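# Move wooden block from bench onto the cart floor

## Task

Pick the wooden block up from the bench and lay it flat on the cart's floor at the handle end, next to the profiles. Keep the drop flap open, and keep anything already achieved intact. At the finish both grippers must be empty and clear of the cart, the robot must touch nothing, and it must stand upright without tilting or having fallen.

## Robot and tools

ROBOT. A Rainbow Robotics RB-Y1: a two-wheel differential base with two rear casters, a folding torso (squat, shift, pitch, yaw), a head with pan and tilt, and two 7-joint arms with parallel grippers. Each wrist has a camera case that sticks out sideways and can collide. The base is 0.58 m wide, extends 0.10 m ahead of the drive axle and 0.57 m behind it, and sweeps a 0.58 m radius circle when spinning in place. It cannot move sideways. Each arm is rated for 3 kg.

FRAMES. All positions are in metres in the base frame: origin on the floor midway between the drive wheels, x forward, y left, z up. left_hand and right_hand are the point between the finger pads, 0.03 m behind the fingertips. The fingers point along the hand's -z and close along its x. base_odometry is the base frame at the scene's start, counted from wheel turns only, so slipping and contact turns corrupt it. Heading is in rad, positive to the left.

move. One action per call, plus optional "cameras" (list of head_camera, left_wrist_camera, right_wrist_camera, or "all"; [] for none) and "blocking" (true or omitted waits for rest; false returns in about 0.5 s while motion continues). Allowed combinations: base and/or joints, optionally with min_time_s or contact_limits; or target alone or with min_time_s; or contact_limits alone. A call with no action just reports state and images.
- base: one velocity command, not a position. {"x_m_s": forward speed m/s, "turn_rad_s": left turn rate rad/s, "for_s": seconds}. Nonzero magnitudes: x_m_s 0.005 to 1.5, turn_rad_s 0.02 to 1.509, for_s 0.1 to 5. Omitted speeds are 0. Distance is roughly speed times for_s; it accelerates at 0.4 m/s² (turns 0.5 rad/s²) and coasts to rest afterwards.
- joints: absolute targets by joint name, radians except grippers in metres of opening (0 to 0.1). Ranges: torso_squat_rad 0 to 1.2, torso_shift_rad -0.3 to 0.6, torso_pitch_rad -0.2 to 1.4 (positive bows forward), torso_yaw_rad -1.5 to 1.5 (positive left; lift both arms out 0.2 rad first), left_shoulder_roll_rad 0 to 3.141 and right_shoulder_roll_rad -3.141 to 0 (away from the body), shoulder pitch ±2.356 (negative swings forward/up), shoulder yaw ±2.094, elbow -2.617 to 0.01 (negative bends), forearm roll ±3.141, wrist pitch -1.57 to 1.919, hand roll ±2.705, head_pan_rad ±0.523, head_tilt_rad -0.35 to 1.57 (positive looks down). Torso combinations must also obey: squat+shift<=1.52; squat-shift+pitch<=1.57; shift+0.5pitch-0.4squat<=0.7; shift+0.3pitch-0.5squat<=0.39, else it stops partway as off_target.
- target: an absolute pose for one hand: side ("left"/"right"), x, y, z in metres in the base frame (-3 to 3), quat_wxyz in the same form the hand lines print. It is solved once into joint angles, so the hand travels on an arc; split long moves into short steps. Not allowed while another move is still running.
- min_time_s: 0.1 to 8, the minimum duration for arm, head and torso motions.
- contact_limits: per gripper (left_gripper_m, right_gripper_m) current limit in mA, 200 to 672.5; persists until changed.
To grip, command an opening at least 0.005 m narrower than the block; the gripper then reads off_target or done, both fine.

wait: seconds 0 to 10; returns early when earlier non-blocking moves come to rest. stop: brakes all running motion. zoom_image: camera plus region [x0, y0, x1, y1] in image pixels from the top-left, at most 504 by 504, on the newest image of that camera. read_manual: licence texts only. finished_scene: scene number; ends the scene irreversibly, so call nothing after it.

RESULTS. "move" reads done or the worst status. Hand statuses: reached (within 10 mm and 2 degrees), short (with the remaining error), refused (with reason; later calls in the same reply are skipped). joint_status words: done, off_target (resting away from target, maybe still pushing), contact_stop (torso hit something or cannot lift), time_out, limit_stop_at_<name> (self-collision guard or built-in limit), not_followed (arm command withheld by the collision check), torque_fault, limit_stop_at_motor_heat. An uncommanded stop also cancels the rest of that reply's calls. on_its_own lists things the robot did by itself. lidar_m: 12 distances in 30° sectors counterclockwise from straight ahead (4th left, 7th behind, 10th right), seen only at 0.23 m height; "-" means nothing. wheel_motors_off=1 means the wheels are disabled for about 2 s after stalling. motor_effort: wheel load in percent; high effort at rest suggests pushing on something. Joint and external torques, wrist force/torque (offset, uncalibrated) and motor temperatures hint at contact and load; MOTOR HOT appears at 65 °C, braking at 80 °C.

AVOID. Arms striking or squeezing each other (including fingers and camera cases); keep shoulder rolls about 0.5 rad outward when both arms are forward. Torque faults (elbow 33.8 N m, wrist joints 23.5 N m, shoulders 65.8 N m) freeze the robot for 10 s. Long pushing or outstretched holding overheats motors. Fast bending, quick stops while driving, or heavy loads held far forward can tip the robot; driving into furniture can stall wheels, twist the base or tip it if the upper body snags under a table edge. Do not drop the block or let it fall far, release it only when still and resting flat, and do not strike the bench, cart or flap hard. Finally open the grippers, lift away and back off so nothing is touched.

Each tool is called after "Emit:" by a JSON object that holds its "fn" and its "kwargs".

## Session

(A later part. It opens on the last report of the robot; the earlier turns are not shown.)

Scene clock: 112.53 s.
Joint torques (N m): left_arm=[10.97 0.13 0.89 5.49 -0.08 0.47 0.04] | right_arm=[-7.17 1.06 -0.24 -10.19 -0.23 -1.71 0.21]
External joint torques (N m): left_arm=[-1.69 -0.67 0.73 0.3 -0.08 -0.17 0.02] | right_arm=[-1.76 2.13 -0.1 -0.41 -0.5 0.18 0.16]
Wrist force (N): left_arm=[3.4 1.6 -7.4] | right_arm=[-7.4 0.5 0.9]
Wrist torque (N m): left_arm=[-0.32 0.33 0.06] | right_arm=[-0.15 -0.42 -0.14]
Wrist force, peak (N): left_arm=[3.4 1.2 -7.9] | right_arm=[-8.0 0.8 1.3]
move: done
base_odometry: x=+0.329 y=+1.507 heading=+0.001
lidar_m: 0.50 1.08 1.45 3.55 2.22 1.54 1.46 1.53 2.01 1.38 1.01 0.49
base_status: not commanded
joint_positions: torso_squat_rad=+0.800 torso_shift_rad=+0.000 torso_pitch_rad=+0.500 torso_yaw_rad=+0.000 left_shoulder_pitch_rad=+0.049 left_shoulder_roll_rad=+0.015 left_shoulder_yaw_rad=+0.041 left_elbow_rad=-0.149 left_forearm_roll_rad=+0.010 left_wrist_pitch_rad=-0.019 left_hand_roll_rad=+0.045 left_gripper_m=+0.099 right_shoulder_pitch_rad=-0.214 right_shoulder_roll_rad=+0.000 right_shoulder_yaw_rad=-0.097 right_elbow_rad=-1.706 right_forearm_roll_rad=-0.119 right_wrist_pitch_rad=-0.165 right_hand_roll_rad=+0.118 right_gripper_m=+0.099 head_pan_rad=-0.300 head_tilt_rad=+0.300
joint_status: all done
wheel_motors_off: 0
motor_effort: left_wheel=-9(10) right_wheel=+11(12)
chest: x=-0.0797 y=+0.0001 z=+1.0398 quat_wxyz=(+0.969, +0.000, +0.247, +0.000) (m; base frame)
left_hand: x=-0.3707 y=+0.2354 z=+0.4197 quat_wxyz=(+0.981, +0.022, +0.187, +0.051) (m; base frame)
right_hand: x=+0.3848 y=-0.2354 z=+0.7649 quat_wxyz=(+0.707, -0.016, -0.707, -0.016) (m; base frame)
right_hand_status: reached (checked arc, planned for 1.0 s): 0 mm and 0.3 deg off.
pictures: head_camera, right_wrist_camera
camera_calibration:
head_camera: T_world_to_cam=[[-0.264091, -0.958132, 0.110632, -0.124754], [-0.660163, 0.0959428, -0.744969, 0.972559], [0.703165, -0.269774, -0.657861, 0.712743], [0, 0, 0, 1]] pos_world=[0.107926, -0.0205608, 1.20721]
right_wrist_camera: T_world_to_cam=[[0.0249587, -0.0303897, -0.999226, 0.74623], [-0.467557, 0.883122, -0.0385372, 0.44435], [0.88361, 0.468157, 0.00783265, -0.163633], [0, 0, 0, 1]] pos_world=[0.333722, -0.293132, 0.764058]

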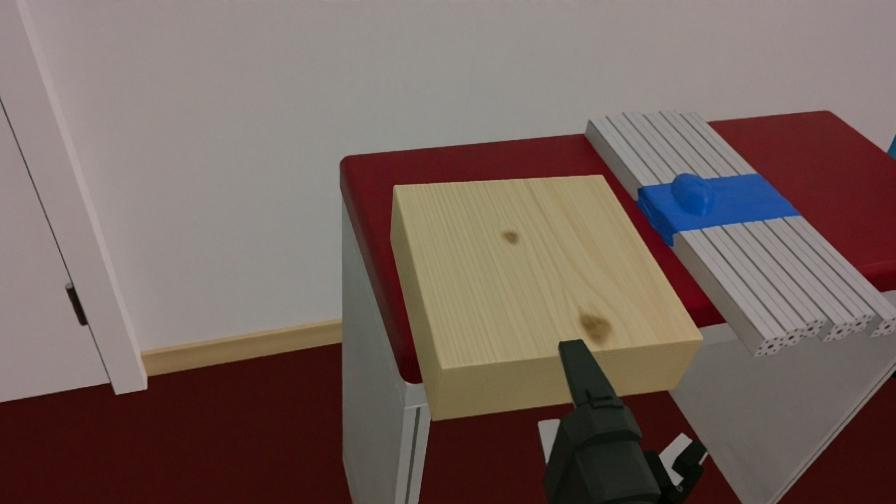

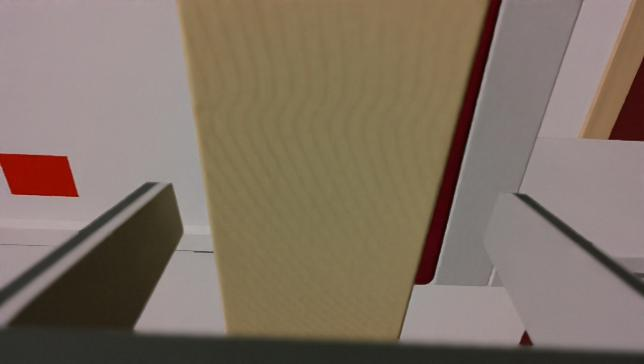

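Emit:
{"fn": "move", "kwargs": {"target": {"side":"right","x":0.41,"y":-0.235,"z":0.764,"quat_wxyz":[0.7069,-0.0177,-0.7069,-0.0177]}, "min_time_s": 1, "cameras": ["head_camera","right_wrist_camera"]}}

Emit:
{"fn": "move", "kwargs": {"joints": {"right_gripper_m":0.05}, "cameras": ["head_camera","right_wrist_camera"]}}

Scene clock: 115.83 s.
Joint torques (N m): left_arm=[11.07 -0.01 0.95 5.47 -0.11 0.45 -0.02] | right_arm=[-8.71 0.62 -2.23 -10.42 -0.21 -1.88 0.23]
External joint torques (N m): left_arm=[-1.59 -0.81 0.79 0.27 -0.11 -0.18 -0.04] | right_arm=[-1.78 1.94 -2.23 -0.61 -0.49 0.01 0.18]
Wrist force (N): left_arm=[3.0 0.8 -7.3] | right_arm=[-7.3 0.8 1.2]
Wrist torque (N m): left_arm=[-0.23 0.30 0.04] | right_arm=[-0.19 -0.40 -0.11]
Wrist force, peak (N): left_arm=[2.8 0.7 -8.7] | right_arm=[-7.8 1.0 0.8]
move: done
base_odometry: x=+0.329 y=+1.507 heading=+0.001
lidar_m: 0.51 1.07 1.46 3.56 2.21 1.56 1.46 1.53 2.00 1.36 1.02 0.51
base_status: not commanded
joint_positions: torso_squat_rad=+0.800 torso_shift_rad=+0.000 torso_pitch_rad=+0.500 torso_yaw_rad=+0.000 left_shoulder_pitch_rad=+0.049 left_shoulder_roll_rad=+0.015 left_shoulder_yaw_rad=+0.041 left_elbow_rad=-0.149 left_forearm_roll_rad=+0.010 left_wrist_pitch_rad=-0.019 left_hand_roll_rad=+0.045 left_gripper_m=+0.099 right_shoulder_pitch_rad=-0.308 right_shoulder_roll_rad=+0.000 right_shoulder_yaw_rad=-0.131 right_elbow_rad=-1.629 right_forearm_roll_rad=-0.128 right_wrist_pitch_rad=-0.154 right_hand_roll_rad=+0.136 right_gripper_m=+0.099 head_pan_rad=-0.300 head_tilt_rad=+0.300
joint_status: all done
wheel_motors_off: 0
motor_effort: left_wheel=-9(10) right_wheel=+10(11)
chest: x=-0.0797 y=+0.0001 z=+1.0398 quat_wxyz=(+0.969, +0.000, +0.247, +0.000) (m; base frame)
left_hand: x=-0.3707 y=+0.2354 z=+0.4197 quat_wxyz=(+0.981, +0.022, +0.187, +0.051) (m; base frame)
right_hand: x=+0.4098 y=-0.2349 z=+0.7639 quat_wxyz=(+0.707, -0.018, -0.707, -0.017) (m; base frame)
right_hand_status: reached (checked arc, planned for 1.0 s): 0 mm and 0.0 deg off.
pictures: head_camera, right_wrist_camera
camera_calibration:
head_camera: T_world_to_cam=[[-0.264091, -0.958132, 0.110632, -0.124754], [-0.660163, 0.0959428, -0.744969, 0.972559], [0.703165, -0.269774, -0.657861, 0.712743], [0, 0, 0, 1]] pos_world=[0.107926, -0.0205608, 1.20721]
right_wrist_camera: T_world_to_cam=[[0.0242791, -0.0305593, -0.999238, 0.744936], [-0.463388, 0.885326, -0.0383348, 0.454256], [0.885823, 0.463965, 0.00733409, -0.187401], [0, 0, 0, 1]] pos_world=[0.358415, -0.292452, 0.763156]

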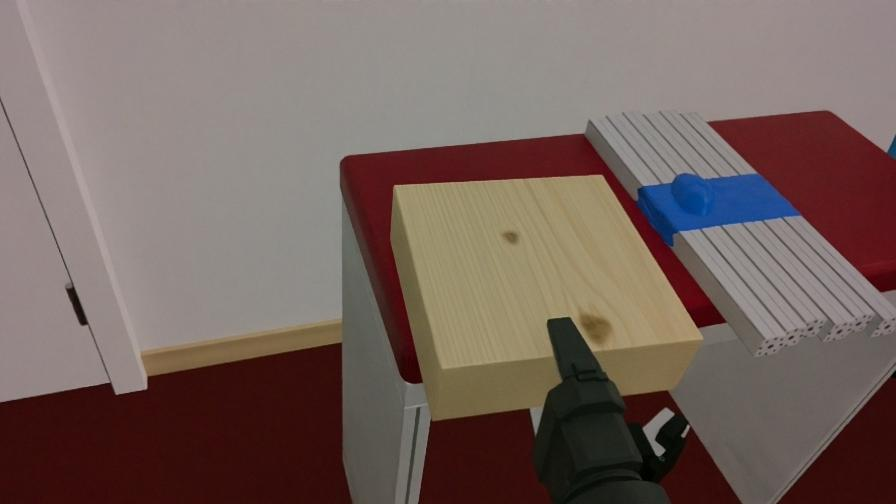

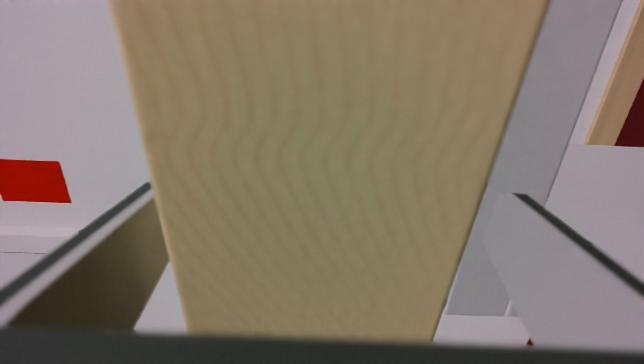

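Scene clock: 116.90 s.
Joint torques (N m): left_arm=[11.04 -0.11 0.66 5.52 -0.03 0.34 0.03] | right_arm=[-7.41 0.26 -2.16 -7.42 0.04 0.24 0.32]
External joint torques (N m): left_arm=[-1.61 -0.91 0.5 0.33 -0.03 -0.29 0] | right_arm=[-0.47 1.58 -2.16 2.39 -0.24 2.13 0.27]
Wrist force (N): left_arm=[2.7 0.3 -7.0] | right_arm=[1.3 0.4 8.3]
Wrist torque (N m): left_arm=[-0.20 0.26 0.09] | right_arm=[-0.15 -0.86 -0.28]
Wrist force, peak (N): left_arm=[3.2 0.9 -7.9] | right_arm=[0.9 0.7 8.5]
move: off_target
base_odometry: x=+0.329 y=+1.507 heading=+0.001
lidar_m: 0.51 1.08 1.46 3.55 2.22 1.56 1.45 1.52 2.01 1.36 1.02 0.51
base_status: not commanded
joint_positions: torso_squat_rad=+0.800 torso_shift_rad=+0.000 torso_pitch_rad=+0.500 torso_yaw_rad=+0.000 left_shoulder_pitch_rad=+0.049 left_shoulder_roll_rad=+0.015 left_shoulder_yaw_rad=+0.041 left_elbow_rad=-0.149 left_forearm_roll_rad=+0.010 left_wrist_pitch_rad=-0.019 left_hand_roll_rad=+0.045 left_gripper_m=+0.099 right_shoulder_pitch_rad=-0.309 right_shoulder_roll_rad=+0.000 right_shoulder_yaw_rad=-0.131 right_elbow_rad=-1.629 right_forearm_roll_rad=-0.128 right_wrist_pitch_rad=-0.155 right_hand_roll_rad=+0.136 right_gripper_m=+0.075 head_pan_rad=-0.300 head_tilt_rad=+0.300
joint_status: right_gripper_m off_target (ended at +0.075, target +0.050)
wheel_motors_off: 0
motor_effort: left_wheel=-9(10) right_wheel=+9(11)
chest: x=-0.0797 y=+0.0001 z=+1.0398 quat_wxyz=(+0.969, +0.000, +0.247, +0.000) (m; base frame)
left_hand: x=-0.3707 y=+0.2354 z=+0.4197 quat_wxyz=(+0.981, +0.022, +0.187, +0.051) (m; base frame)
right_hand: x=+0.4100 y=-0.2349 z=+0.7646 quat_wxyz=(+0.706, -0.018, -0.707, -0.017) (m; base frame)
pictures: head_camera, right_wrist_camera
camera_calibration:
head_camera: T_world_to_cam=[[-0.264098, -0.958135, 0.110588, -0.124711], [-0.660107, 0.0959601, -0.745017, 0.972686], [0.703215, -0.269757, -0.657814, 0.712747], [0, 0, 0, 1]] pos_world=[0.107926, -0.0205608, 1.20731]
right_wrist_camera: T_world_to_cam=[[0.0260685, -0.0305407, -0.999194, 0.74487], [-0.463348, 0.885311, -0.0391484, 0.454889], [0.885793, 0.463995, 0.0089278, -0.188832], [0, 0, 0, 1]] pos_world=[0.358621, -0.292352, 0.763764]

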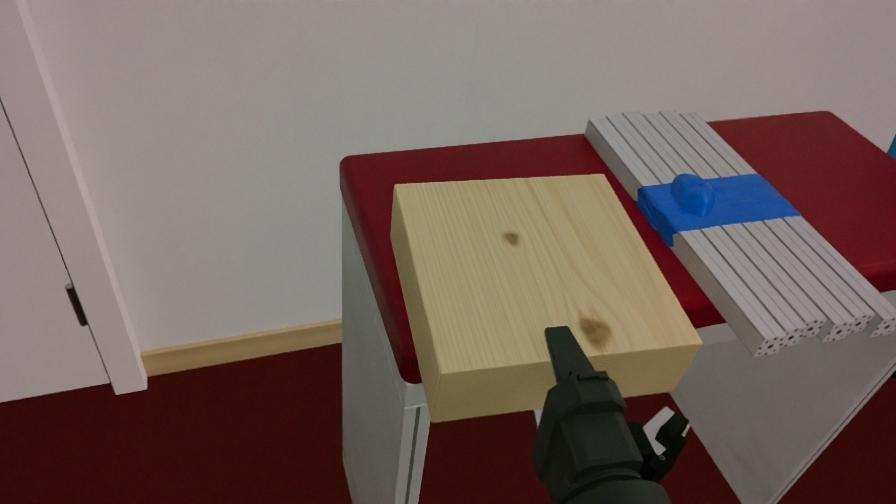

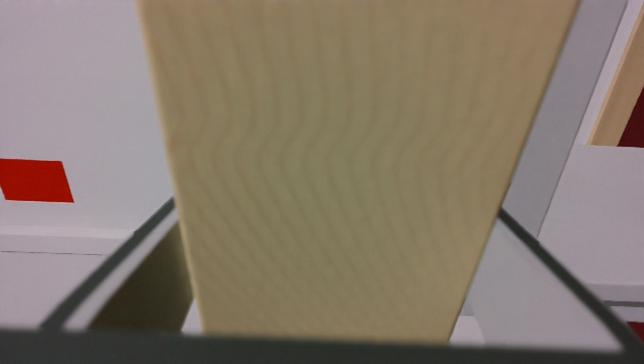

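Emit:
{"fn": "move", "kwargs": {"target": {"side":"right","x":0.35,"y":-0.235,"z":0.766,"quat_wxyz":[0.7069,-0.0177,-0.7069,-0.0177]}, "min_time_s": 2, "cameras": ["head_camera","right_wrist_camera"]}}

Scene clock: 120.10 s.
Joint torques (N m): left_arm=[11.3 -0.32 0.91 5.47 -0.15 0.48 0.06] | right_arm=[-3.95 0.89 1.05 -14.89 0.38 -4.05 0.67]
External joint torques (N m): left_arm=[-1.36 -1.12 0.75 0.28 -0.15 -0.16 0.04] | right_arm=[-0.57 1.65 1.32 -5.19 0.09 -2.18 0.62]
Wrist force (N): left_arm=[3.5 1.3 -6.9] | right_arm=[-14.6 0.4 -2.9]
Wrist torque (N m): left_arm=[-0.30 0.36 0.10] | right_arm=[-0.43 0.02 -0.48]
Wrist force, peak (N): left_arm=[3.0 1.5 -8.1] | right_arm=[-17.6 0.4 -1.8]
move: done
base_odometry: x=+0.329 y=+1.507 heading=+0.001
lidar_m: 0.50 1.08 1.46 3.55 2.23 1.55 1.47 1.53 2.01 1.38 1.02 0.49
base_status: not commanded
joint_positions: torso_squat_rad=+0.800 torso_shift_rad=+0.000 torso_pitch_rad=+0.500 torso_yaw_rad=+0.000 left_shoulder_pitch_rad=+0.049 left_shoulder_roll_rad=+0.015 left_shoulder_yaw_rad=+0.041 left_elbow_rad=-0.149 left_forearm_roll_rad=+0.010 left_wrist_pitch_rad=-0.019 left_hand_roll_rad=+0.045 left_gripper_m=+0.099 right_shoulder_pitch_rad=-0.088 right_shoulder_roll_rad=+0.000 right_shoulder_yaw_rad=-0.046 right_elbow_rad=-1.795 right_forearm_roll_rad=-0.168 right_wrist_pitch_rad=-0.195 right_hand_roll_rad=+0.158 right_gripper_m=+0.075 head_pan_rad=-0.300 head_tilt_rad=+0.300
joint_status: all done
wheel_motors_off: 0
motor_effort: left_wheel=-9(10) right_wheel=+11(12)
chest: x=-0.0796 y=+0.0001 z=+1.0397 quat_wxyz=(+0.969, +0.000, +0.247, +0.000) (m; base frame)
left_hand: x=-0.3707 y=+0.2354 z=+0.4198 quat_wxyz=(+0.981, +0.022, +0.187, +0.051) (m; base frame)
right_hand: x=+0.3507 y=-0.2354 z=+0.7651 quat_wxyz=(+0.707, -0.017, -0.706, -0.017) (m; base frame)
right_hand_status: reached (checked arc, planned for 2.0 s): 1 mm and 0.2 deg off.
pictures: head_camera, right_wrist_camera
camera_calibration:
head_camera: T_world_to_cam=[[-0.264002, -0.95816, 0.110599, -0.124699], [-0.66033, 0.0959672, -0.744818, 0.972462], [0.703041, -0.269665, -0.658038, 0.712902], [0, 0, 0, 1]] pos_world=[0.108026, -0.020561, 1.20722]
right_wrist_camera: T_world_to_cam=[[0.0235686, -0.0298953, -0.999275, 0.747981], [-0.465051, 0.884492, -0.0374299, 0.427046], [0.88497, 0.465596, 0.0069434, -0.133841], [0, 0, 0, 1]] pos_world=[0.299415, -0.293042, 0.764352]

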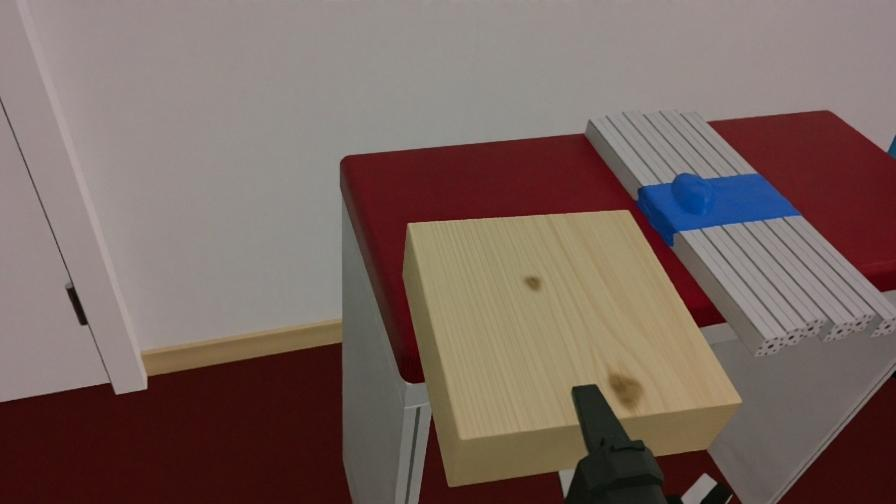

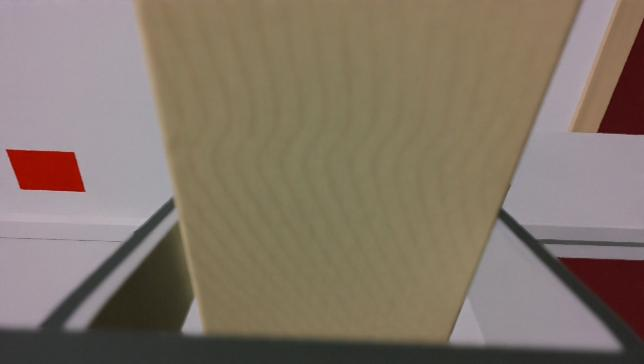

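Emit:
{"fn": "move", "kwargs": {"target": {"side":"right","x":0.37,"y":-0.235,"z":0.766,"quat_wxyz":[0.7069,-0.0177,-0.7069,-0.0177]}, "min_time_s": 1}}

Emit:
{"fn": "move", "kwargs": {"joints": {"right_gripper_m":0.1}, "cameras": ["head_camera"]}}

Emit:
{"fn": "move", "kwargs": {"target": {"side":"right","x":0.396,"y":-0.237,"z":0.766,"quat_wxyz":[0.7069,-0.0177,-0.7069,-0.0177]}, "min_time_s": 1, "cameras": ["head_camera","right_wrist_camera"]}}

Emit:
{"fn": "move", "kwargs": {"joints": {"right_gripper_m":0.04}, "cameras": ["head_camera","right_wrist_camera"]}}

Scene clock: 124.23 s.
Joint torques (N m): left_arm=[11.01 -0.35 0.98 5.49 -0.06 0.44 0.08] | right_arm=[-9.43 0.53 -3.1 -12.88 -0.04 -2.71 0.44]
External joint torques (N m): left_arm=[-1.66 -1.15 0.82 0.29 -0.06 -0.19 0.06] | right_arm=[-4.94 1.4 -2.9 -3.13 -0.34 -0.85 0.39]
Wrist force (N): left_arm=[2.9 1.1 -6.9] | right_arm=[-9.8 2.5 7.7]
Wrist torque (N m): left_arm=[-0.28 0.27 0.09] | right_arm=[-0.14 -0.35 -0.24]
Wrist force, peak (N): left_arm=[3.6 0.6 -8.1] | right_arm=[-16.9 0.2 4.2]
move: done
base_odometry: x=+0.329 y=+1.507 heading=+0.001
lidar_m: 0.49 1.08 1.45 3.56 2.22 1.54 1.47 1.53 2.01 1.37 1.01 0.50
base_status: not commanded
joint_positions: torso_squat_rad=+0.800 torso_shift_rad=+0.000 torso_pitch_rad=+0.500 torso_yaw_rad=+0.000 left_shoulder_pitch_rad=+0.049 left_shoulder_roll_rad=+0.015 left_shoulder_yaw_rad=+0.041 left_elbow_rad=-0.149 left_forearm_roll_rad=+0.010 left_wrist_pitch_rad=-0.019 left_hand_roll_rad=+0.045 left_gripper_m=+0.099 right_shoulder_pitch_rad=-0.156 right_shoulder_roll_rad=+0.000 right_shoulder_yaw_rad=-0.069 right_elbow_rad=-1.751 right_forearm_roll_rad=-0.191 right_wrist_pitch_rad=-0.174 right_hand_roll_rad=+0.186 right_gripper_m=+0.075 head_pan_rad=-0.300 head_tilt_rad=+0.300
joint_status: all done
wheel_motors_off: 0
motor_effort: left_wheel=-10(10) right_wheel=+13(13)
chest: x=-0.0796 y=+0.0001 z=+1.0397 quat_wxyz=(+0.969, +0.000, +0.247, +0.000) (m; base frame)
left_hand: x=-0.3707 y=+0.2354 z=+0.4198 quat_wxyz=(+0.981, +0.022, +0.187, +0.051) (m; base frame)
right_hand: x=+0.3695 y=-0.2350 z=+0.7652 quat_wxyz=(+0.708, -0.017, -0.706, -0.017) (m; base frame)
right_hand_status: reached (checked arc, planned for 1.0 s): 1 mm and 0.1 deg off.
pictures: none

Scene clock: 124.97 s.
Joint torques (N m): left_arm=[11.26 -0.38 0.96 5.57 0.01 0.47 0.03] | right_arm=[-6.67 0.76 -2.87 -12.72 0.1 -2.8 0.43]
External joint torques (N m): left_arm=[-1.41 -1.18 0.81 0.38 0.01 -0.16 0.01] | right_arm=[-2.16 1.64 -2.67 -2.96 -0.2 -0.93 0.38]
Wrist force (N): left_arm=[3.8 1.1 -6.8] | right_arm=[-9.8 2.0 -1.1]
Wrist torque (N m): left_arm=[-0.28 0.37 0.06] | right_arm=[-0.23 -0.47 -0.19]
Wrist force, peak (N): left_arm=[3.3 1.7 -8.2] | right_arm=[-8.9 2.6 7.4]
move: done
base_odometry: x=+0.329 y=+1.507 heading=+0.001
lidar_m: 0.51 1.08 1.45 3.56 2.22 1.55 1.47 1.51 2.00 1.37 1.01 0.50
base_status: not commanded
joint_positions: torso_squat_rad=+0.800 torso_shift_rad=+0.000 torso_pitch_rad=+0.500 torso_yaw_rad=+0.000 left_shoulder_pitch_rad=+0.049 left_shoulder_roll_rad=+0.015 left_shoulder_yaw_rad=+0.041 left_elbow_rad=-0.149 left_forearm_roll_rad=+0.010 left_wrist_pitch_rad=-0.019 left_hand_roll_rad=+0.045 left_gripper_m=+0.099 right_shoulder_pitch_rad=-0.157 right_shoulder_roll_rad=+0.000 right_shoulder_yaw_rad=-0.070 right_elbow_rad=-1.751 right_forearm_roll_rad=-0.191 right_wrist_pitch_rad=-0.174 right_hand_roll_rad=+0.186 right_gripper_m=+0.099 head_pan_rad=-0.300 head_tilt_rad=+0.300
joint_status: all done
wheel_motors_off: 0
motor_effort: left_wheel=-9(10) right_wheel=+11(11)
chest: x=-0.0796 y=+0.0001 z=+1.0397 quat_wxyz=(+0.969, +0.000, +0.247, +0.000) (m; base frame)
left_hand: x=-0.3707 y=+0.2354 z=+0.4198 quat_wxyz=(+0.981, +0.022, +0.187, +0.051) (m; base frame)
right_hand: x=+0.3697 y=-0.2349 z=+0.7654 quat_wxyz=(+0.707, -0.017, -0.706, -0.017) (m; base frame)
pictures: head_camera
camera_calibration:
head_camera: T_world_to_cam=[[-0.264052, -0.958137, 0.110682, -0.124793], [-0.66033, 0.0959391, -0.744822, 0.972466], [0.703023, -0.269758, -0.658019, 0.71288], [0, 0, 0, 1]] pos_world=[0.108026, -0.0205608, 1.20722]

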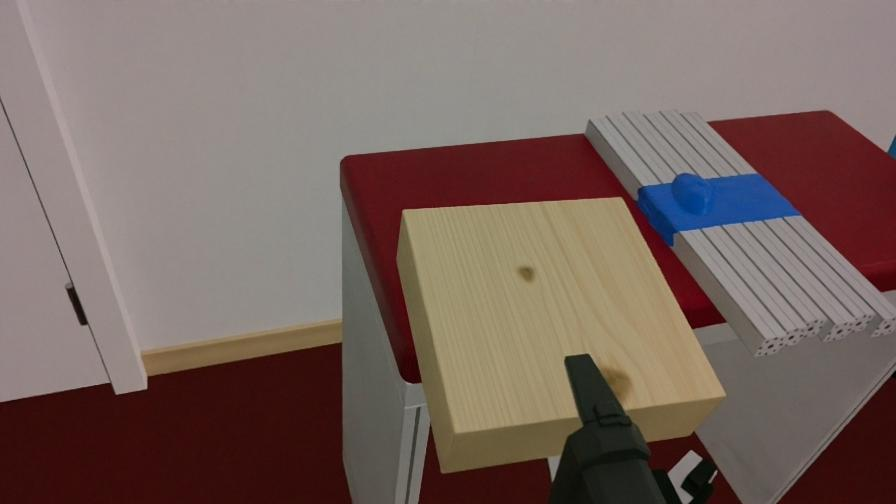

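Scene clock: 126.30 s.
Joint torques (N m): left_arm=[11.32 0.07 1.15 5.46 -0.06 0.55 0.01] | right_arm=[-9.46 -2.95 -3.36 -11.95 -0.01 -2.75 0.31]
External joint torques (N m): left_arm=[-1.34 -0.74 0.99 0.26 -0.06 -0.08 -0.01] | right_arm=[-3.43 -1.68 -3.19 -2.15 -0.31 -0.88 0.26]
Wrist force (N): left_arm=[2.7 1.0 -6.9] | right_arm=[-10.2 2.9 1.8]
Wrist torque (N m): left_arm=[-0.28 0.29 0.10] | right_arm=[-0.23 -0.40 -0.28]
Wrist force, peak (N): left_arm=[3.1 0.5 -8.1] | right_arm=[-10.9 2.6 3.1]
move: done
base_odometry: x=+0.329 y=+1.507 heading=+0.001
lidar_m: 0.51 1.07 1.45 3.56 2.22 1.55 1.46 1.53 1.99 1.37 1.00 0.49
base_status: not commanded
joint_positions: torso_squat_rad=+0.800 torso_shift_rad=+0.000 torso_pitch_rad=+0.500 torso_yaw_rad=+0.000 left_shoulder_pitch_rad=+0.049 left_shoulder_roll_rad=+0.015 left_shoulder_yaw_rad=+0.041 left_elbow_rad=-0.149 left_forearm_roll_rad=+0.010 left_wrist_pitch_rad=-0.019 left_hand_roll_rad=+0.045 left_gripper_m=+0.099 right_shoulder_pitch_rad=-0.252 right_shoulder_roll_rad=-0.008 right_shoulder_yaw_rad=-0.106 right_elbow_rad=-1.681 right_forearm_roll_rad=-0.195 right_wrist_pitch_rad=-0.154 right_hand_roll_rad=+0.189 right_gripper_m=+0.099 head_pan_rad=-0.300 head_tilt_rad=+0.300
joint_status: all done
wheel_motors_off: 0
motor_effort: left_wheel=-9(10) right_wheel=+10(11)
chest: x=-0.0796 y=+0.0001 z=+1.0397 quat_wxyz=(+0.969, +0.000, +0.247, +0.000) (m; base frame)
left_hand: x=-0.3707 y=+0.2354 z=+0.4198 quat_wxyz=(+0.981, +0.022, +0.187, +0.051) (m; base frame)
right_hand: x=+0.3956 y=-0.2367 z=+0.7654 quat_wxyz=(+0.707, -0.017, -0.706, -0.018) (m; base frame)
right_hand_status: reached (checked arc, planned for 1.0 s): 1 mm and 0.1 deg off.
pictures: head_camera, right_wrist_camera
camera_calibration:
head_camera: T_world_to_cam=[[-0.264052, -0.958137, 0.110682, -0.124793], [-0.66033, 0.0959391, -0.744822, 0.972466], [0.703023, -0.269758, -0.658019, 0.71288], [0, 0, 0, 1]] pos_world=[0.108026, -0.0205608, 1.20722]
right_wrist_camera: T_world_to_cam=[[0.0231452, -0.029683, -0.999291, 0.747507], [-0.463169, 0.885496, -0.0370305, 0.448305], [0.885968, 0.463698, 0.00674678, -0.173676], [0, 0, 0, 1]] pos_world=[0.344211, -0.29425, 0.76475]

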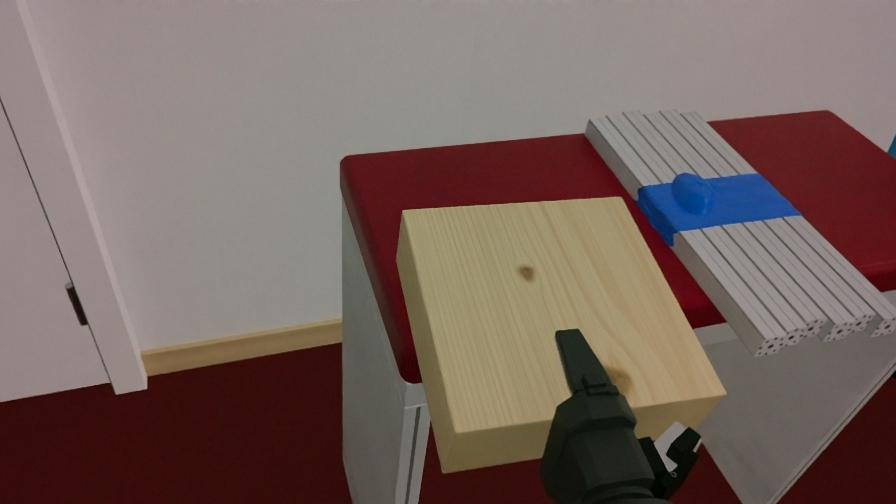

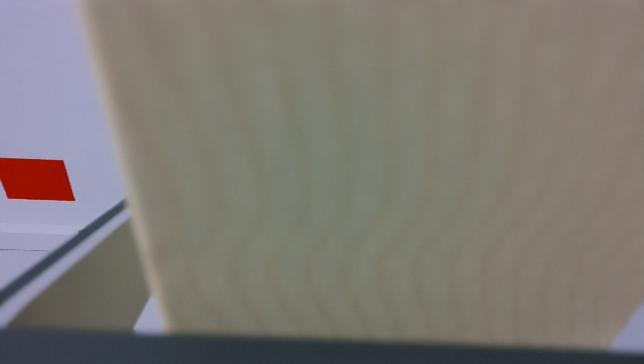

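Scene clock: 127.47 s.
Joint torques (N m): left_arm=[11.37 0.03 0.87 5.51 -0.12 0.42 0.05] | right_arm=[-9.27 -2.71 -2.94 -12.21 0.11 -2.47 0.44]
External joint torques (N m): left_arm=[-1.3 -0.78 0.71 0.31 -0.12 -0.21 0.03] | right_arm=[-3.24 -1.44 -2.77 -2.4 -0.19 -0.6 0.39]
Wrist force (N): left_arm=[3.2 0.9 -7.1] | right_arm=[-8.3 2.2 3.2]
Wrist torque (N m): left_arm=[-0.28 0.36 0.08] | right_arm=[-0.24 -0.53 -0.30]
Wrist force, peak (N): left_arm=[3.6 1.2 -7.9] | right_arm=[-10.5 3.2 3.0]
move: off_target
base_odometry: x=+0.329 y=+1.507 heading=+0.001
lidar_m: 0.51 1.08 1.45 3.56 2.22 1.55 1.47 1.53 2.01 1.37 1.02 0.50
base_status: not commanded
joint_positions: torso_squat_rad=+0.800 torso_shift_rad=+0.000 torso_pitch_rad=+0.500 torso_yaw_rad=+0.000 left_shoulder_pitch_rad=+0.049 left_shoulder_roll_rad=+0.015 left_shoulder_yaw_rad=+0.041 left_elbow_rad=-0.149 left_forearm_roll_rad=+0.010 left_wrist_pitch_rad=-0.019 left_hand_roll_rad=+0.045 left_gripper_m=+0.099 right_shoulder_pitch_rad=-0.252 right_shoulder_roll_rad=-0.008 right_shoulder_yaw_rad=-0.106 right_elbow_rad=-1.681 right_forearm_roll_rad=-0.195 right_wrist_pitch_rad=-0.154 right_hand_roll_rad=+0.189 right_gripper_m=+0.077 head_pan_rad=-0.300 head_tilt_rad=+0.300
joint_status: right_gripper_m off_target (ended at +0.077, target +0.040)
wheel_motors_off: 0
motor_effort: left_wheel=-9(10) right_wheel=+9(12)
chest: x=-0.0796 y=+0.0001 z=+1.0397 quat_wxyz=(+0.969, +0.000, +0.247, +0.000) (m; base frame)
left_hand: x=-0.3707 y=+0.2354 z=+0.4198 quat_wxyz=(+0.981, +0.022, +0.187, +0.051) (m; base frame)
right_hand: x=+0.3956 y=-0.2368 z=+0.7654 quat_wxyz=(+0.707, -0.017, -0.706, -0.018) (m; base frame)
pictures: head_camera, right_wrist_camera
camera_calibration:
head_camera: T_world_to_cam=[[-0.264052, -0.958137, 0.110682, -0.124793], [-0.66033, 0.0959391, -0.744822, 0.972466], [0.703023, -0.269758, -0.658019, 0.71288], [0, 0, 0, 1]] pos_world=[0.108026, -0.0205608, 1.20722]
right_wrist_camera: T_world_to_cam=[[0.0232743, -0.0297282, -0.999287, 0.747447], [-0.463044, 0.885557, -0.0371295, 0.448356], [0.88603, 0.463578, 0.00684527, -0.173808], [0, 0, 0, 1]] pos_world=[0.344211, -0.294251, 0.764751]

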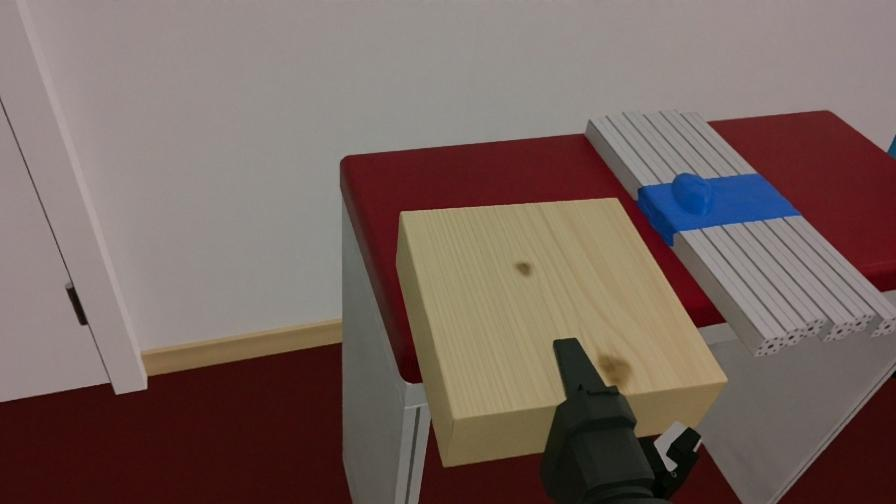

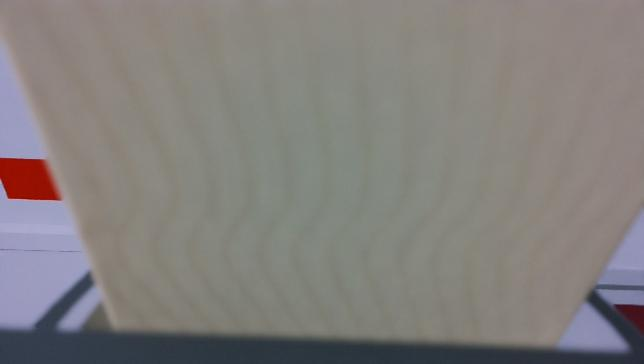

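Emit:
{"fn": "move", "kwargs": {"target": {"side":"right","x":0.39,"y":-0.237,"z":0.80,"quat_wxyz":[0.7069,-0.0177,-0.7069,-0.0177]}, "min_time_s": 2, "cameras": ["head_camera","right_wrist_camera"]}}

Scene clock: 130.67 s.
Joint torques (N m): left_arm=[11.11 -0.11 0.88 5.6 -0.08 0.49 0] | right_arm=[-12.3 -0.03 0.52 -23.05 0 -7.84 0.34]
External joint torques (N m): left_arm=[-1.56 -0.91 0.72 0.4 -0.08 -0.15 -0.02] | right_arm=[-6.85 1.11 0.7 -13 -0.25 -5.98 0.29]
Wrist force (N): left_arm=[3.2 0.7 -7.6] | right_arm=[-23.9 1.6 0.3]
Wrist torque (N m): left_arm=[-0.22 0.32 0.07] | right_arm=[-0.16 1.40 -0.23]
Wrist force, peak (N): left_arm=[3.6 1.0 -8.0] | right_arm=[-25.1 1.7 0.2]
move: done
base_odometry: x=+0.329 y=+1.507 heading=+0.001
lidar_m: 0.50 1.07 1.46 3.55 2.23 1.55 1.47 1.52 2.00 1.38 1.01 0.49
base_status: not commanded
joint_positions: torso_squat_rad=+0.800 torso_shift_rad=+0.000 torso_pitch_rad=+0.501 torso_yaw_rad=+0.000 left_shoulder_pitch_rad=+0.049 left_shoulder_roll_rad=+0.015 left_shoulder_yaw_rad=+0.041 left_elbow_rad=-0.149 left_forearm_roll_rad=+0.010 left_wrist_pitch_rad=-0.019 left_hand_roll_rad=+0.045 left_gripper_m=+0.099 right_shoulder_pitch_rad=-0.203 right_shoulder_roll_rad=+0.000 right_shoulder_yaw_rad=-0.103 right_elbow_rad=-1.847 right_forearm_roll_rad=-0.220 right_wrist_pitch_rad=-0.031 right_hand_roll_rad=+0.216 right_gripper_m=+0.074 head_pan_rad=-0.300 head_tilt_rad=+0.300
joint_status: all done
wheel_motors_off: 0
motor_effort: left_wheel=-9(10) right_wheel=+9(11)
chest: x=-0.0794 y=+0.0000 z=+1.0397 quat_wxyz=(+0.969, +0.000, +0.248, +0.000) (m; base frame)
left_hand: x=-0.3708 y=+0.2354 z=+0.4199 quat_wxyz=(+0.981, +0.022, +0.187, +0.051) (m; base frame)
right_hand: x=+0.3894 y=-0.2375 z=+0.7972 quat_wxyz=(+0.708, -0.015, -0.706, -0.014) (m; base frame)
right_hand_status: reached (checked arc, planned for 2.0 s): 3 mm and 0.6 deg off.
pictures: head_camera, right_wrist_camera
camera_calibration:
head_camera: T_world_to_cam=[[-0.264006, -0.958152, 0.11066, -0.124767], [-0.660637, 0.0960404, -0.744536, 0.972216], [0.702751, -0.269668, -0.658346, 0.712938], [0, 0, 0, 1]] pos_world=[0.108326, -0.0206608, 1.20702]
right_wrist_camera: T_world_to_cam=[[0.021506, -0.0303539, -0.999308, 0.779845], [-0.471261, 0.881221, -0.036909, 0.449259], [0.881732, 0.471729, 0.00464699, -0.162826], [0, 0, 0, 1]] pos_world=[0.338516, -0.295415, 0.796643]

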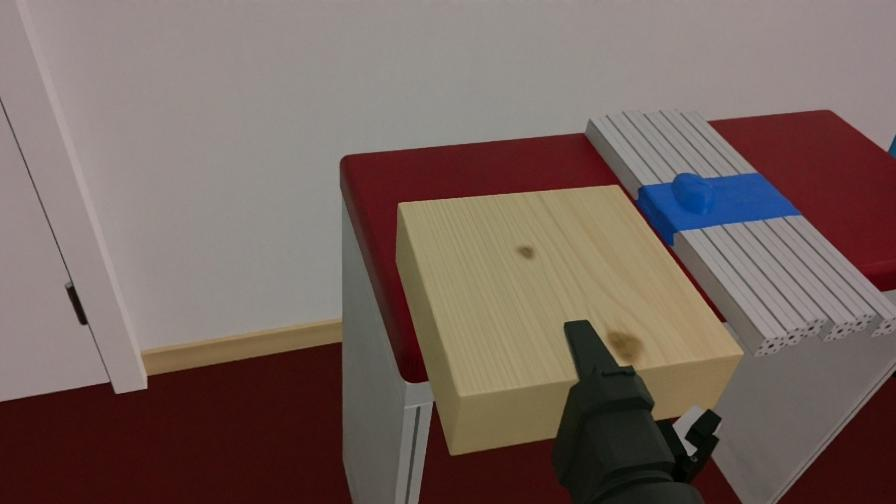

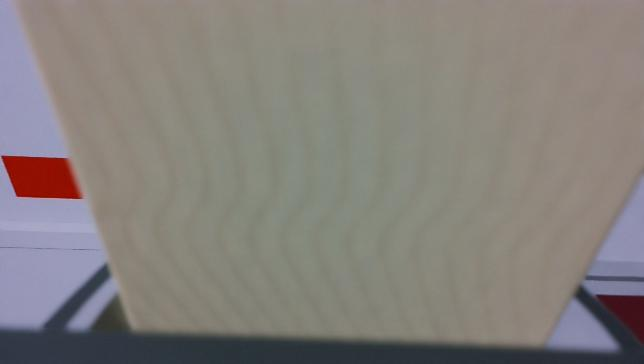

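Emit:
{"fn": "move", "kwargs": {"target": {"side":"right","x":0.37,"y":-0.237,"z":0.86,"quat_wxyz":[0.7069,-0.0177,-0.7069,-0.0177]}, "min_time_s": 2, "cameras": ["head_camera","right_wrist_camera"]}}

Scene clock: 135.53 s.
Joint torques (N m): left_arm=[11.23 -0.32 0.65 5.61 -0.02 0.45 0.06] | right_arm=[-11.33 -0.14 0.85 -23.38 0.54 -8.04 -0.12]
External joint torques (N m): left_arm=[-1.45 -1.12 0.5 0.41 -0.02 -0.18 0.04] | right_arm=[-7.12 0.8 1.14 -13.19 0.29 -6.14 -0.17]
Wrist force (N): left_arm=[3.5 0.4 -6.7] | right_arm=[-24.4 1.7 0.2]
Wrist torque (N m): left_arm=[-0.22 0.34 0.05] | right_arm=[-0.16 1.32 -0.01]
Wrist force, peak (N): left_arm=[3.3 0.7 -8.3] | right_arm=[-25.2 2.0 0.2]
move: done
base_odometry: x=+0.329 y=+1.507 heading=+0.001
lidar_m: 0.51 1.07 1.45 3.55 2.22 1.55 1.47 1.52 2.01 1.36 1.01 0.50
base_status: not commanded
joint_positions: torso_squat_rad=+0.800 torso_shift_rad=+0.000 torso_pitch_rad=+0.501 torso_yaw_rad=+0.000 left_shoulder_pitch_rad=+0.049 left_shoulder_roll_rad=+0.015 left_shoulder_yaw_rad=+0.041 left_elbow_rad=-0.149 left_forearm_roll_rad=+0.010 left_wrist_pitch_rad=-0.019 left_hand_roll_rad=+0.045 left_gripper_m=+0.099 right_shoulder_pitch_rad=-0.115 right_shoulder_roll_rad=+0.000 right_shoulder_yaw_rad=-0.073 right_elbow_rad=-2.145 right_forearm_roll_rad=+0.036 right_wrist_pitch_rad=+0.187 right_hand_roll_rad=-0.046 right_gripper_m=+0.074 head_pan_rad=-0.300 head_tilt_rad=+0.300
joint_status: all done
wheel_motors_off: 0
motor_effort: left_wheel=-9(10) right_wheel=+11(12)
chest: x=-0.0794 y=+0.0000 z=+1.0397 quat_wxyz=(+0.969, +0.000, +0.248, +0.000) (m; base frame)
left_hand: x=-0.3708 y=+0.2354 z=+0.4199 quat_wxyz=(+0.981, +0.022, +0.187, +0.051) (m; base frame)
right_hand: x=+0.3696 y=-0.2377 z=+0.8576 quat_wxyz=(+0.709, -0.014, -0.705, -0.014) (m; base frame)
right_hand_status: reached (checked arc, planned for 2.0 s): 3 mm and 0.7 deg off.
pictures: head_camera, right_wrist_camera
camera_calibration:
head_camera: T_world_to_cam=[[-0.264006, -0.958152, 0.11066, -0.124767], [-0.660637, 0.0960404, -0.744536, 0.972216], [0.702751, -0.269668, -0.658346, 0.712938], [0, 0, 0, 1]] pos_world=[0.108326, -0.0206608, 1.20702]
right_wrist_camera: T_world_to_cam=[[0.0195952, -0.0308958, -0.999331, 0.841179], [-0.472637, 0.880501, -0.0364896, 0.442332], [0.881039, 0.473036, 0.00265107, -0.143276], [0, 0, 0, 1]] pos_world=[0.318811, -0.295711, 0.857136]

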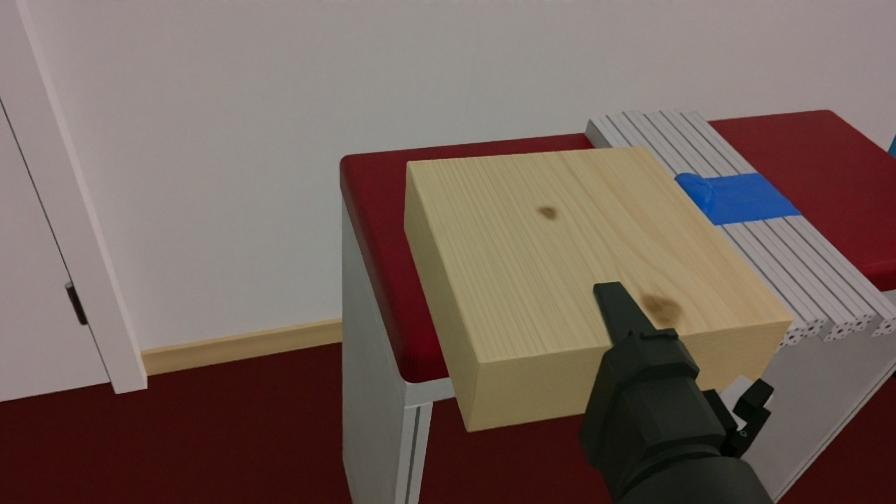

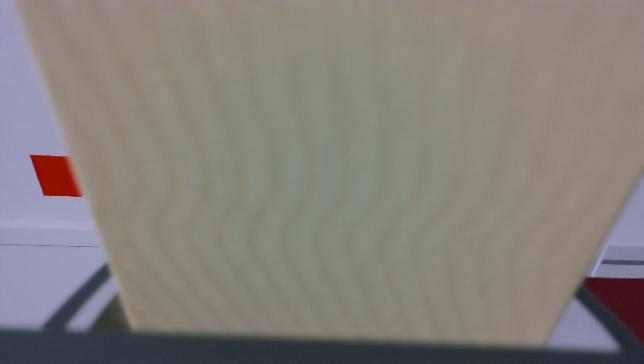

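Emit:
{"fn": "move", "kwargs": {"base": {"x_m_s":-0.2,"for_s":1.75}, "joints": {"torso_squat_rad":0.5,"torso_pitch_rad":0.3}, "min_time_s": 3, "cameras": ["head_camera"]}}

Emit:
{"fn": "move", "kwargs": {"base": {"turn_rad_s":-0.6,"for_s":2.618}}}

Emit:
{"fn": "move", "kwargs": {"base": {"x_m_s":0.35,"for_s":4.786}}}

Emit:
{"fn": "move", "kwargs": {"base": {"turn_rad_s":0.6,"for_s":2.618}, "cameras": ["head_camera"]}}

Scene clock: 146.20 s.
Joint torques (N m): left_arm=[6.17 -0.12 1.01 3.41 -0.04 0.06 0] | right_arm=[-16.48 -0.29 -0.19 -22.29 0.53 -7.86 -0.29]
External joint torques (N m): left_arm=[-1.4 -0.89 0.89 0.2 -0.04 -0.18 -0.01] | right_arm=[-9.14 0.82 -0.06 -12.36 0.3 -6.01 -0.34]
Wrist force (N): left_arm=[2.4 1.1 -7.6] | right_arm=[-23.8 1.9 5.0]
Wrist torque (N m): left_arm=[-0.29 0.34 0.09] | right_arm=[-0.13 1.36 -0.05]
Wrist force, peak (N): left_arm=[3.6 0.5 -8.6] | right_arm=[-26.1 1.3 -1.3]
move: done
base_odometry: x=-0.024 y=+1.507 heading=-0.001
lidar_m: 0.83 1.46 1.90 4.12 1.70 1.18 1.11 1.16 1.53 3.61 1.24 1.23
base_status: done (sent for 1.77 of 1.77 s)
joint_positions: torso_squat_rad=+0.500 torso_shift_rad=+0.000 torso_pitch_rad=+0.301 torso_yaw_rad=+0.000 left_shoulder_pitch_rad=+0.049 left_shoulder_roll_rad=+0.015 left_shoulder_yaw_rad=+0.041 left_elbow_rad=-0.149 left_forearm_roll_rad=+0.010 left_wrist_pitch_rad=-0.019 left_hand_roll_rad=+0.045 left_gripper_m=+0.099 right_shoulder_pitch_rad=-0.114 right_shoulder_roll_rad=+0.000 right_shoulder_yaw_rad=-0.073 right_elbow_rad=-2.146 right_forearm_roll_rad=+0.036 right_wrist_pitch_rad=+0.187 right_hand_roll_rad=-0.046 right_gripper_m=+0.074 head_pan_rad=-0.300 head_tilt_rad=+0.300
joint_status: all done
wheel_motors_off: 0
motor_effort: left_wheel=-17(30) right_wheel=+16(38)
chest: x=-0.1361 y=+0.0000 z=+1.1903 quat_wxyz=(+0.989, +0.000, +0.150, +0.000) (m; base frame)
left_hand: x=-0.2988 y=+0.2354 z=+0.5251 quat_wxyz=(+0.995, +0.017, +0.089, +0.053) (m; base frame)
right_hand: x=+0.3400 y=-0.2377 z=+1.1009 quat_wxyz=(+0.635, -0.013, -0.772, -0.015) (m; base frame)
pictures: head_camera
camera_calibration:
head_camera: T_world_to_cam=[[-0.280715, -0.958152, 0.0560722, -0.0937054], [-0.499824, 0.0960621, -0.860783, 1.2072], [0.819375, -0.269661, -0.505874, 0.68638], [0, 0, 0, 1]] pos_world=[0.0146826, -0.0206607, 1.39162]

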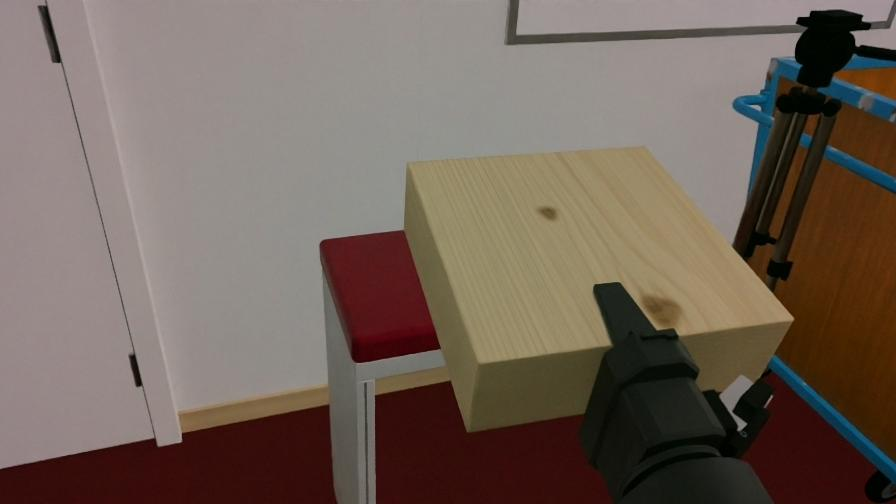

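Scene clock: 150.37 s.
Joint torques (N m): left_arm=[6.24 -0.09 0.95 3.46 -0.1 0.09 -0.02] | right_arm=[-16.06 -0.25 -0.19 -22.38 0.53 -7.91 -0.04]
External joint torques (N m): left_arm=[-1.34 -0.87 0.84 0.25 -0.1 -0.16 -0.03] | right_arm=[-8.72 0.86 -0.06 -12.45 0.29 -6.06 -0.09]
Wrist force (N): left_arm=[1.5 1.7 -7.4] | right_arm=[-23.8 0.9 5.3]
Wrist torque (N m): left_arm=[-0.38 0.21 0.09] | right_arm=[-0.15 1.36 -0.02]
Wrist force, peak (N): left_arm=[2.6 1.1 -8.2] | right_arm=[-24.7 2.1 4.7]
move: done
base_odometry: x=-0.025 y=+1.507 heading=-1.580
lidar_m: 3.42 1.41 1.23 0.84 1.46 1.86 4.12 1.75 1.20 1.13 1.14 1.47
base_status: done (sent for 2.63 of 2.63 s)
joint_positions: torso_squat_rad=+0.500 torso_shift_rad=+0.000 torso_pitch_rad=+0.301 torso_yaw_rad=+0.000 left_shoulder_pitch_rad=+0.049 left_shoulder_roll_rad=+0.015 left_shoulder_yaw_rad=+0.041 left_elbow_rad=-0.149 left_forearm_roll_rad=+0.010 left_wrist_pitch_rad=-0.019 left_hand_roll_rad=+0.045 left_gripper_m=+0.099 right_shoulder_pitch_rad=-0.114 right_shoulder_roll_rad=+0.000 right_shoulder_yaw_rad=-0.073 right_elbow_rad=-2.146 right_forearm_roll_rad=+0.036 right_wrist_pitch_rad=+0.187 right_hand_roll_rad=-0.046 right_gripper_m=+0.074 head_pan_rad=-0.300 head_tilt_rad=+0.300
joint_status: not commanded
wheel_motors_off: 0
motor_effort: left_wheel=+16(51) right_wheel=+5(49)
chest: x=-0.1361 y=+0.0000 z=+1.1904 quat_wxyz=(+0.989, +0.000, +0.150, +0.000) (m; base frame)
left_hand: x=-0.2988 y=+0.2354 z=+0.5251 quat_wxyz=(+0.995, +0.017, +0.089, +0.053) (m; base frame)
right_hand: x=+0.3400 y=-0.2377 z=+1.1009 quat_wxyz=(+0.635, -0.013, -0.772, -0.015) (m; base frame)
pictures: none

Scene clock: 156.37 s.
Joint torques (N m): left_arm=[6.8 -0.09 0.94 3.35 -0.04 0 -0.07] | right_arm=[-16.35 -0.44 -0.24 -22.13 0.54 -7.83 -0.09]
External joint torques (N m): left_arm=[-0.77 -0.86 0.83 0.13 -0.04 -0.25 -0.08] | right_arm=[-9.02 0.67 -0.1 -12.2 0.3 -5.98 -0.14]
Wrist force (N): left_arm=[2.4 1.2 -7.0] | right_arm=[-23.5 1.6 5.0]
Wrist torque (N m): left_arm=[-0.31 0.27 0.03] | right_arm=[-0.18 1.36 -0.05]
Wrist force, peak (N): left_arm=[2.0 1.7 -8.3] | right_arm=[-25.6 2.0 2.9]
move: done
base_odometry: x=-0.041 y=-0.173 heading=-1.580
lidar_m: 2.99 1.14 0.79 0.73 0.76 1.73 4.81 1.55 1.06 1.00 1.01 1.32
base_status: done (sent for 4.8 of 4.8 s)
joint_positions: torso_squat_rad=+0.500 torso_shift_rad=+0.000 torso_pitch_rad=+0.301 torso_yaw_rad=+0.000 left_shoulder_pitch_rad=+0.049 left_shoulder_roll_rad=+0.015 left_shoulder_yaw_rad=+0.041 left_elbow_rad=-0.149 left_forearm_roll_rad=+0.010 left_wrist_pitch_rad=-0.019 left_hand_roll_rad=+0.045 left_gripper_m=+0.099 right_shoulder_pitch_rad=-0.114 right_shoulder_roll_rad=+0.000 right_shoulder_yaw_rad=-0.073 right_elbow_rad=-2.146 right_forearm_roll_rad=+0.036 right_wrist_pitch_rad=+0.187 right_hand_roll_rad=-0.046 right_gripper_m=+0.074 head_pan_rad=-0.300 head_tilt_rad=+0.300
joint_status: not commanded
wheel_motors_off: 0
motor_effort: left_wheel=+1(47) right_wheel=+0(42)
chest: x=-0.1361 y=+0.0000 z=+1.1904 quat_wxyz=(+0.989, +0.000, +0.150, +0.000) (m; base frame)
left_hand: x=-0.2987 y=+0.2354 z=+0.5251 quat_wxyz=(+0.995, +0.017, +0.088, +0.053) (m; base frame)
right_hand: x=+0.3400 y=-0.2377 z=+1.1008 quat_wxyz=(+0.635, -0.013, -0.772, -0.015) (m; base frame)
pictures: none

Scene clock: 160.53 s.
Joint torques (N m): left_arm=[6.95 -0.22 0.82 3.43 -0.02 0.07 -0.09] | right_arm=[-16.37 -0.43 -0.12 -22.01 0.59 -7.9 -0.18]
External joint torques (N m): left_arm=[-0.61 -0.99 0.7 0.21 -0.02 -0.17 -0.1] | right_arm=[-9.03 0.68 0.01 -12.09 0.36 -6.05 -0.23]
Wrist force (N): left_arm=[2.6 1.1 -8.1] | right_arm=[-23.8 1.3 4.7]
Wrist torque (N m): left_arm=[-0.26 0.32 0.09] | right_arm=[-0.18 1.35 -0.03]
Wrist force, peak (N): left_arm=[1.7 1.1 -8.7] | right_arm=[-25.0 0.8 5.1]
move: done
base_odometry: x=-0.041 y=-0.173 heading=-0.001
lidar_m: 0.74 0.77 1.75 4.91 1.49 1.04 0.98 1.02 1.34 3.21 1.12 0.79
base_status: done (sent for 2.63 of 2.63 s)
joint_positions: torso_squat_rad=+0.500 torso_shift_rad=+0.000 torso_pitch_rad=+0.301 torso_yaw_rad=+0.000 left_shoulder_pitch_rad=+0.049 left_shoulder_roll_rad=+0.015 left_shoulder_yaw_rad=+0.041 left_elbow_rad=-0.149 left_forearm_roll_rad=+0.010 left_wrist_pitch_rad=-0.019 left_hand_roll_rad=+0.045 left_gripper_m=+0.099 right_shoulder_pitch_rad=-0.114 right_shoulder_roll_rad=+0.000 right_shoulder_yaw_rad=-0.073 right_elbow_rad=-2.146 right_forearm_roll_rad=+0.036 right_wrist_pitch_rad=+0.187 right_hand_roll_rad=-0.046 right_gripper_m=+0.074 head_pan_rad=-0.300 head_tilt_rad=+0.300
joint_status: not commanded
wheel_motors_off: 0
motor_effort: left_wheel=+2(44) right_wheel=+19(41)
chest: x=-0.1361 y=+0.0000 z=+1.1904 quat_wxyz=(+0.989, +0.000, +0.150, +0.000) (m; base frame)
left_hand: x=-0.2987 y=+0.2354 z=+0.5251 quat_wxyz=(+0.995, +0.017, +0.088, +0.053) (m; base frame)
right_hand: x=+0.3400 y=-0.2377 z=+1.1008 quat_wxyz=(+0.635, -0.013, -0.772, -0.015) (m; base frame)
pictures: head_camera
camera_calibration:
head_camera: T_world_to_cam=[[-0.280764, -0.958142, 0.0559901, -0.0936858], [-0.499799, 0.0961548, -0.860788, 1.20722], [0.819373, -0.269662, -0.505875, 0.686355], [0, 0, 0, 1]] pos_world=[0.0146826, -0.0207604, 1.39162]

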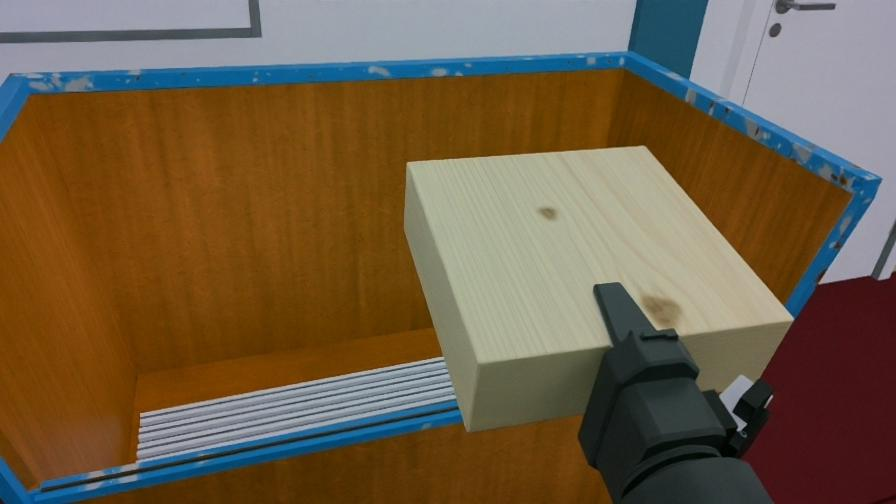

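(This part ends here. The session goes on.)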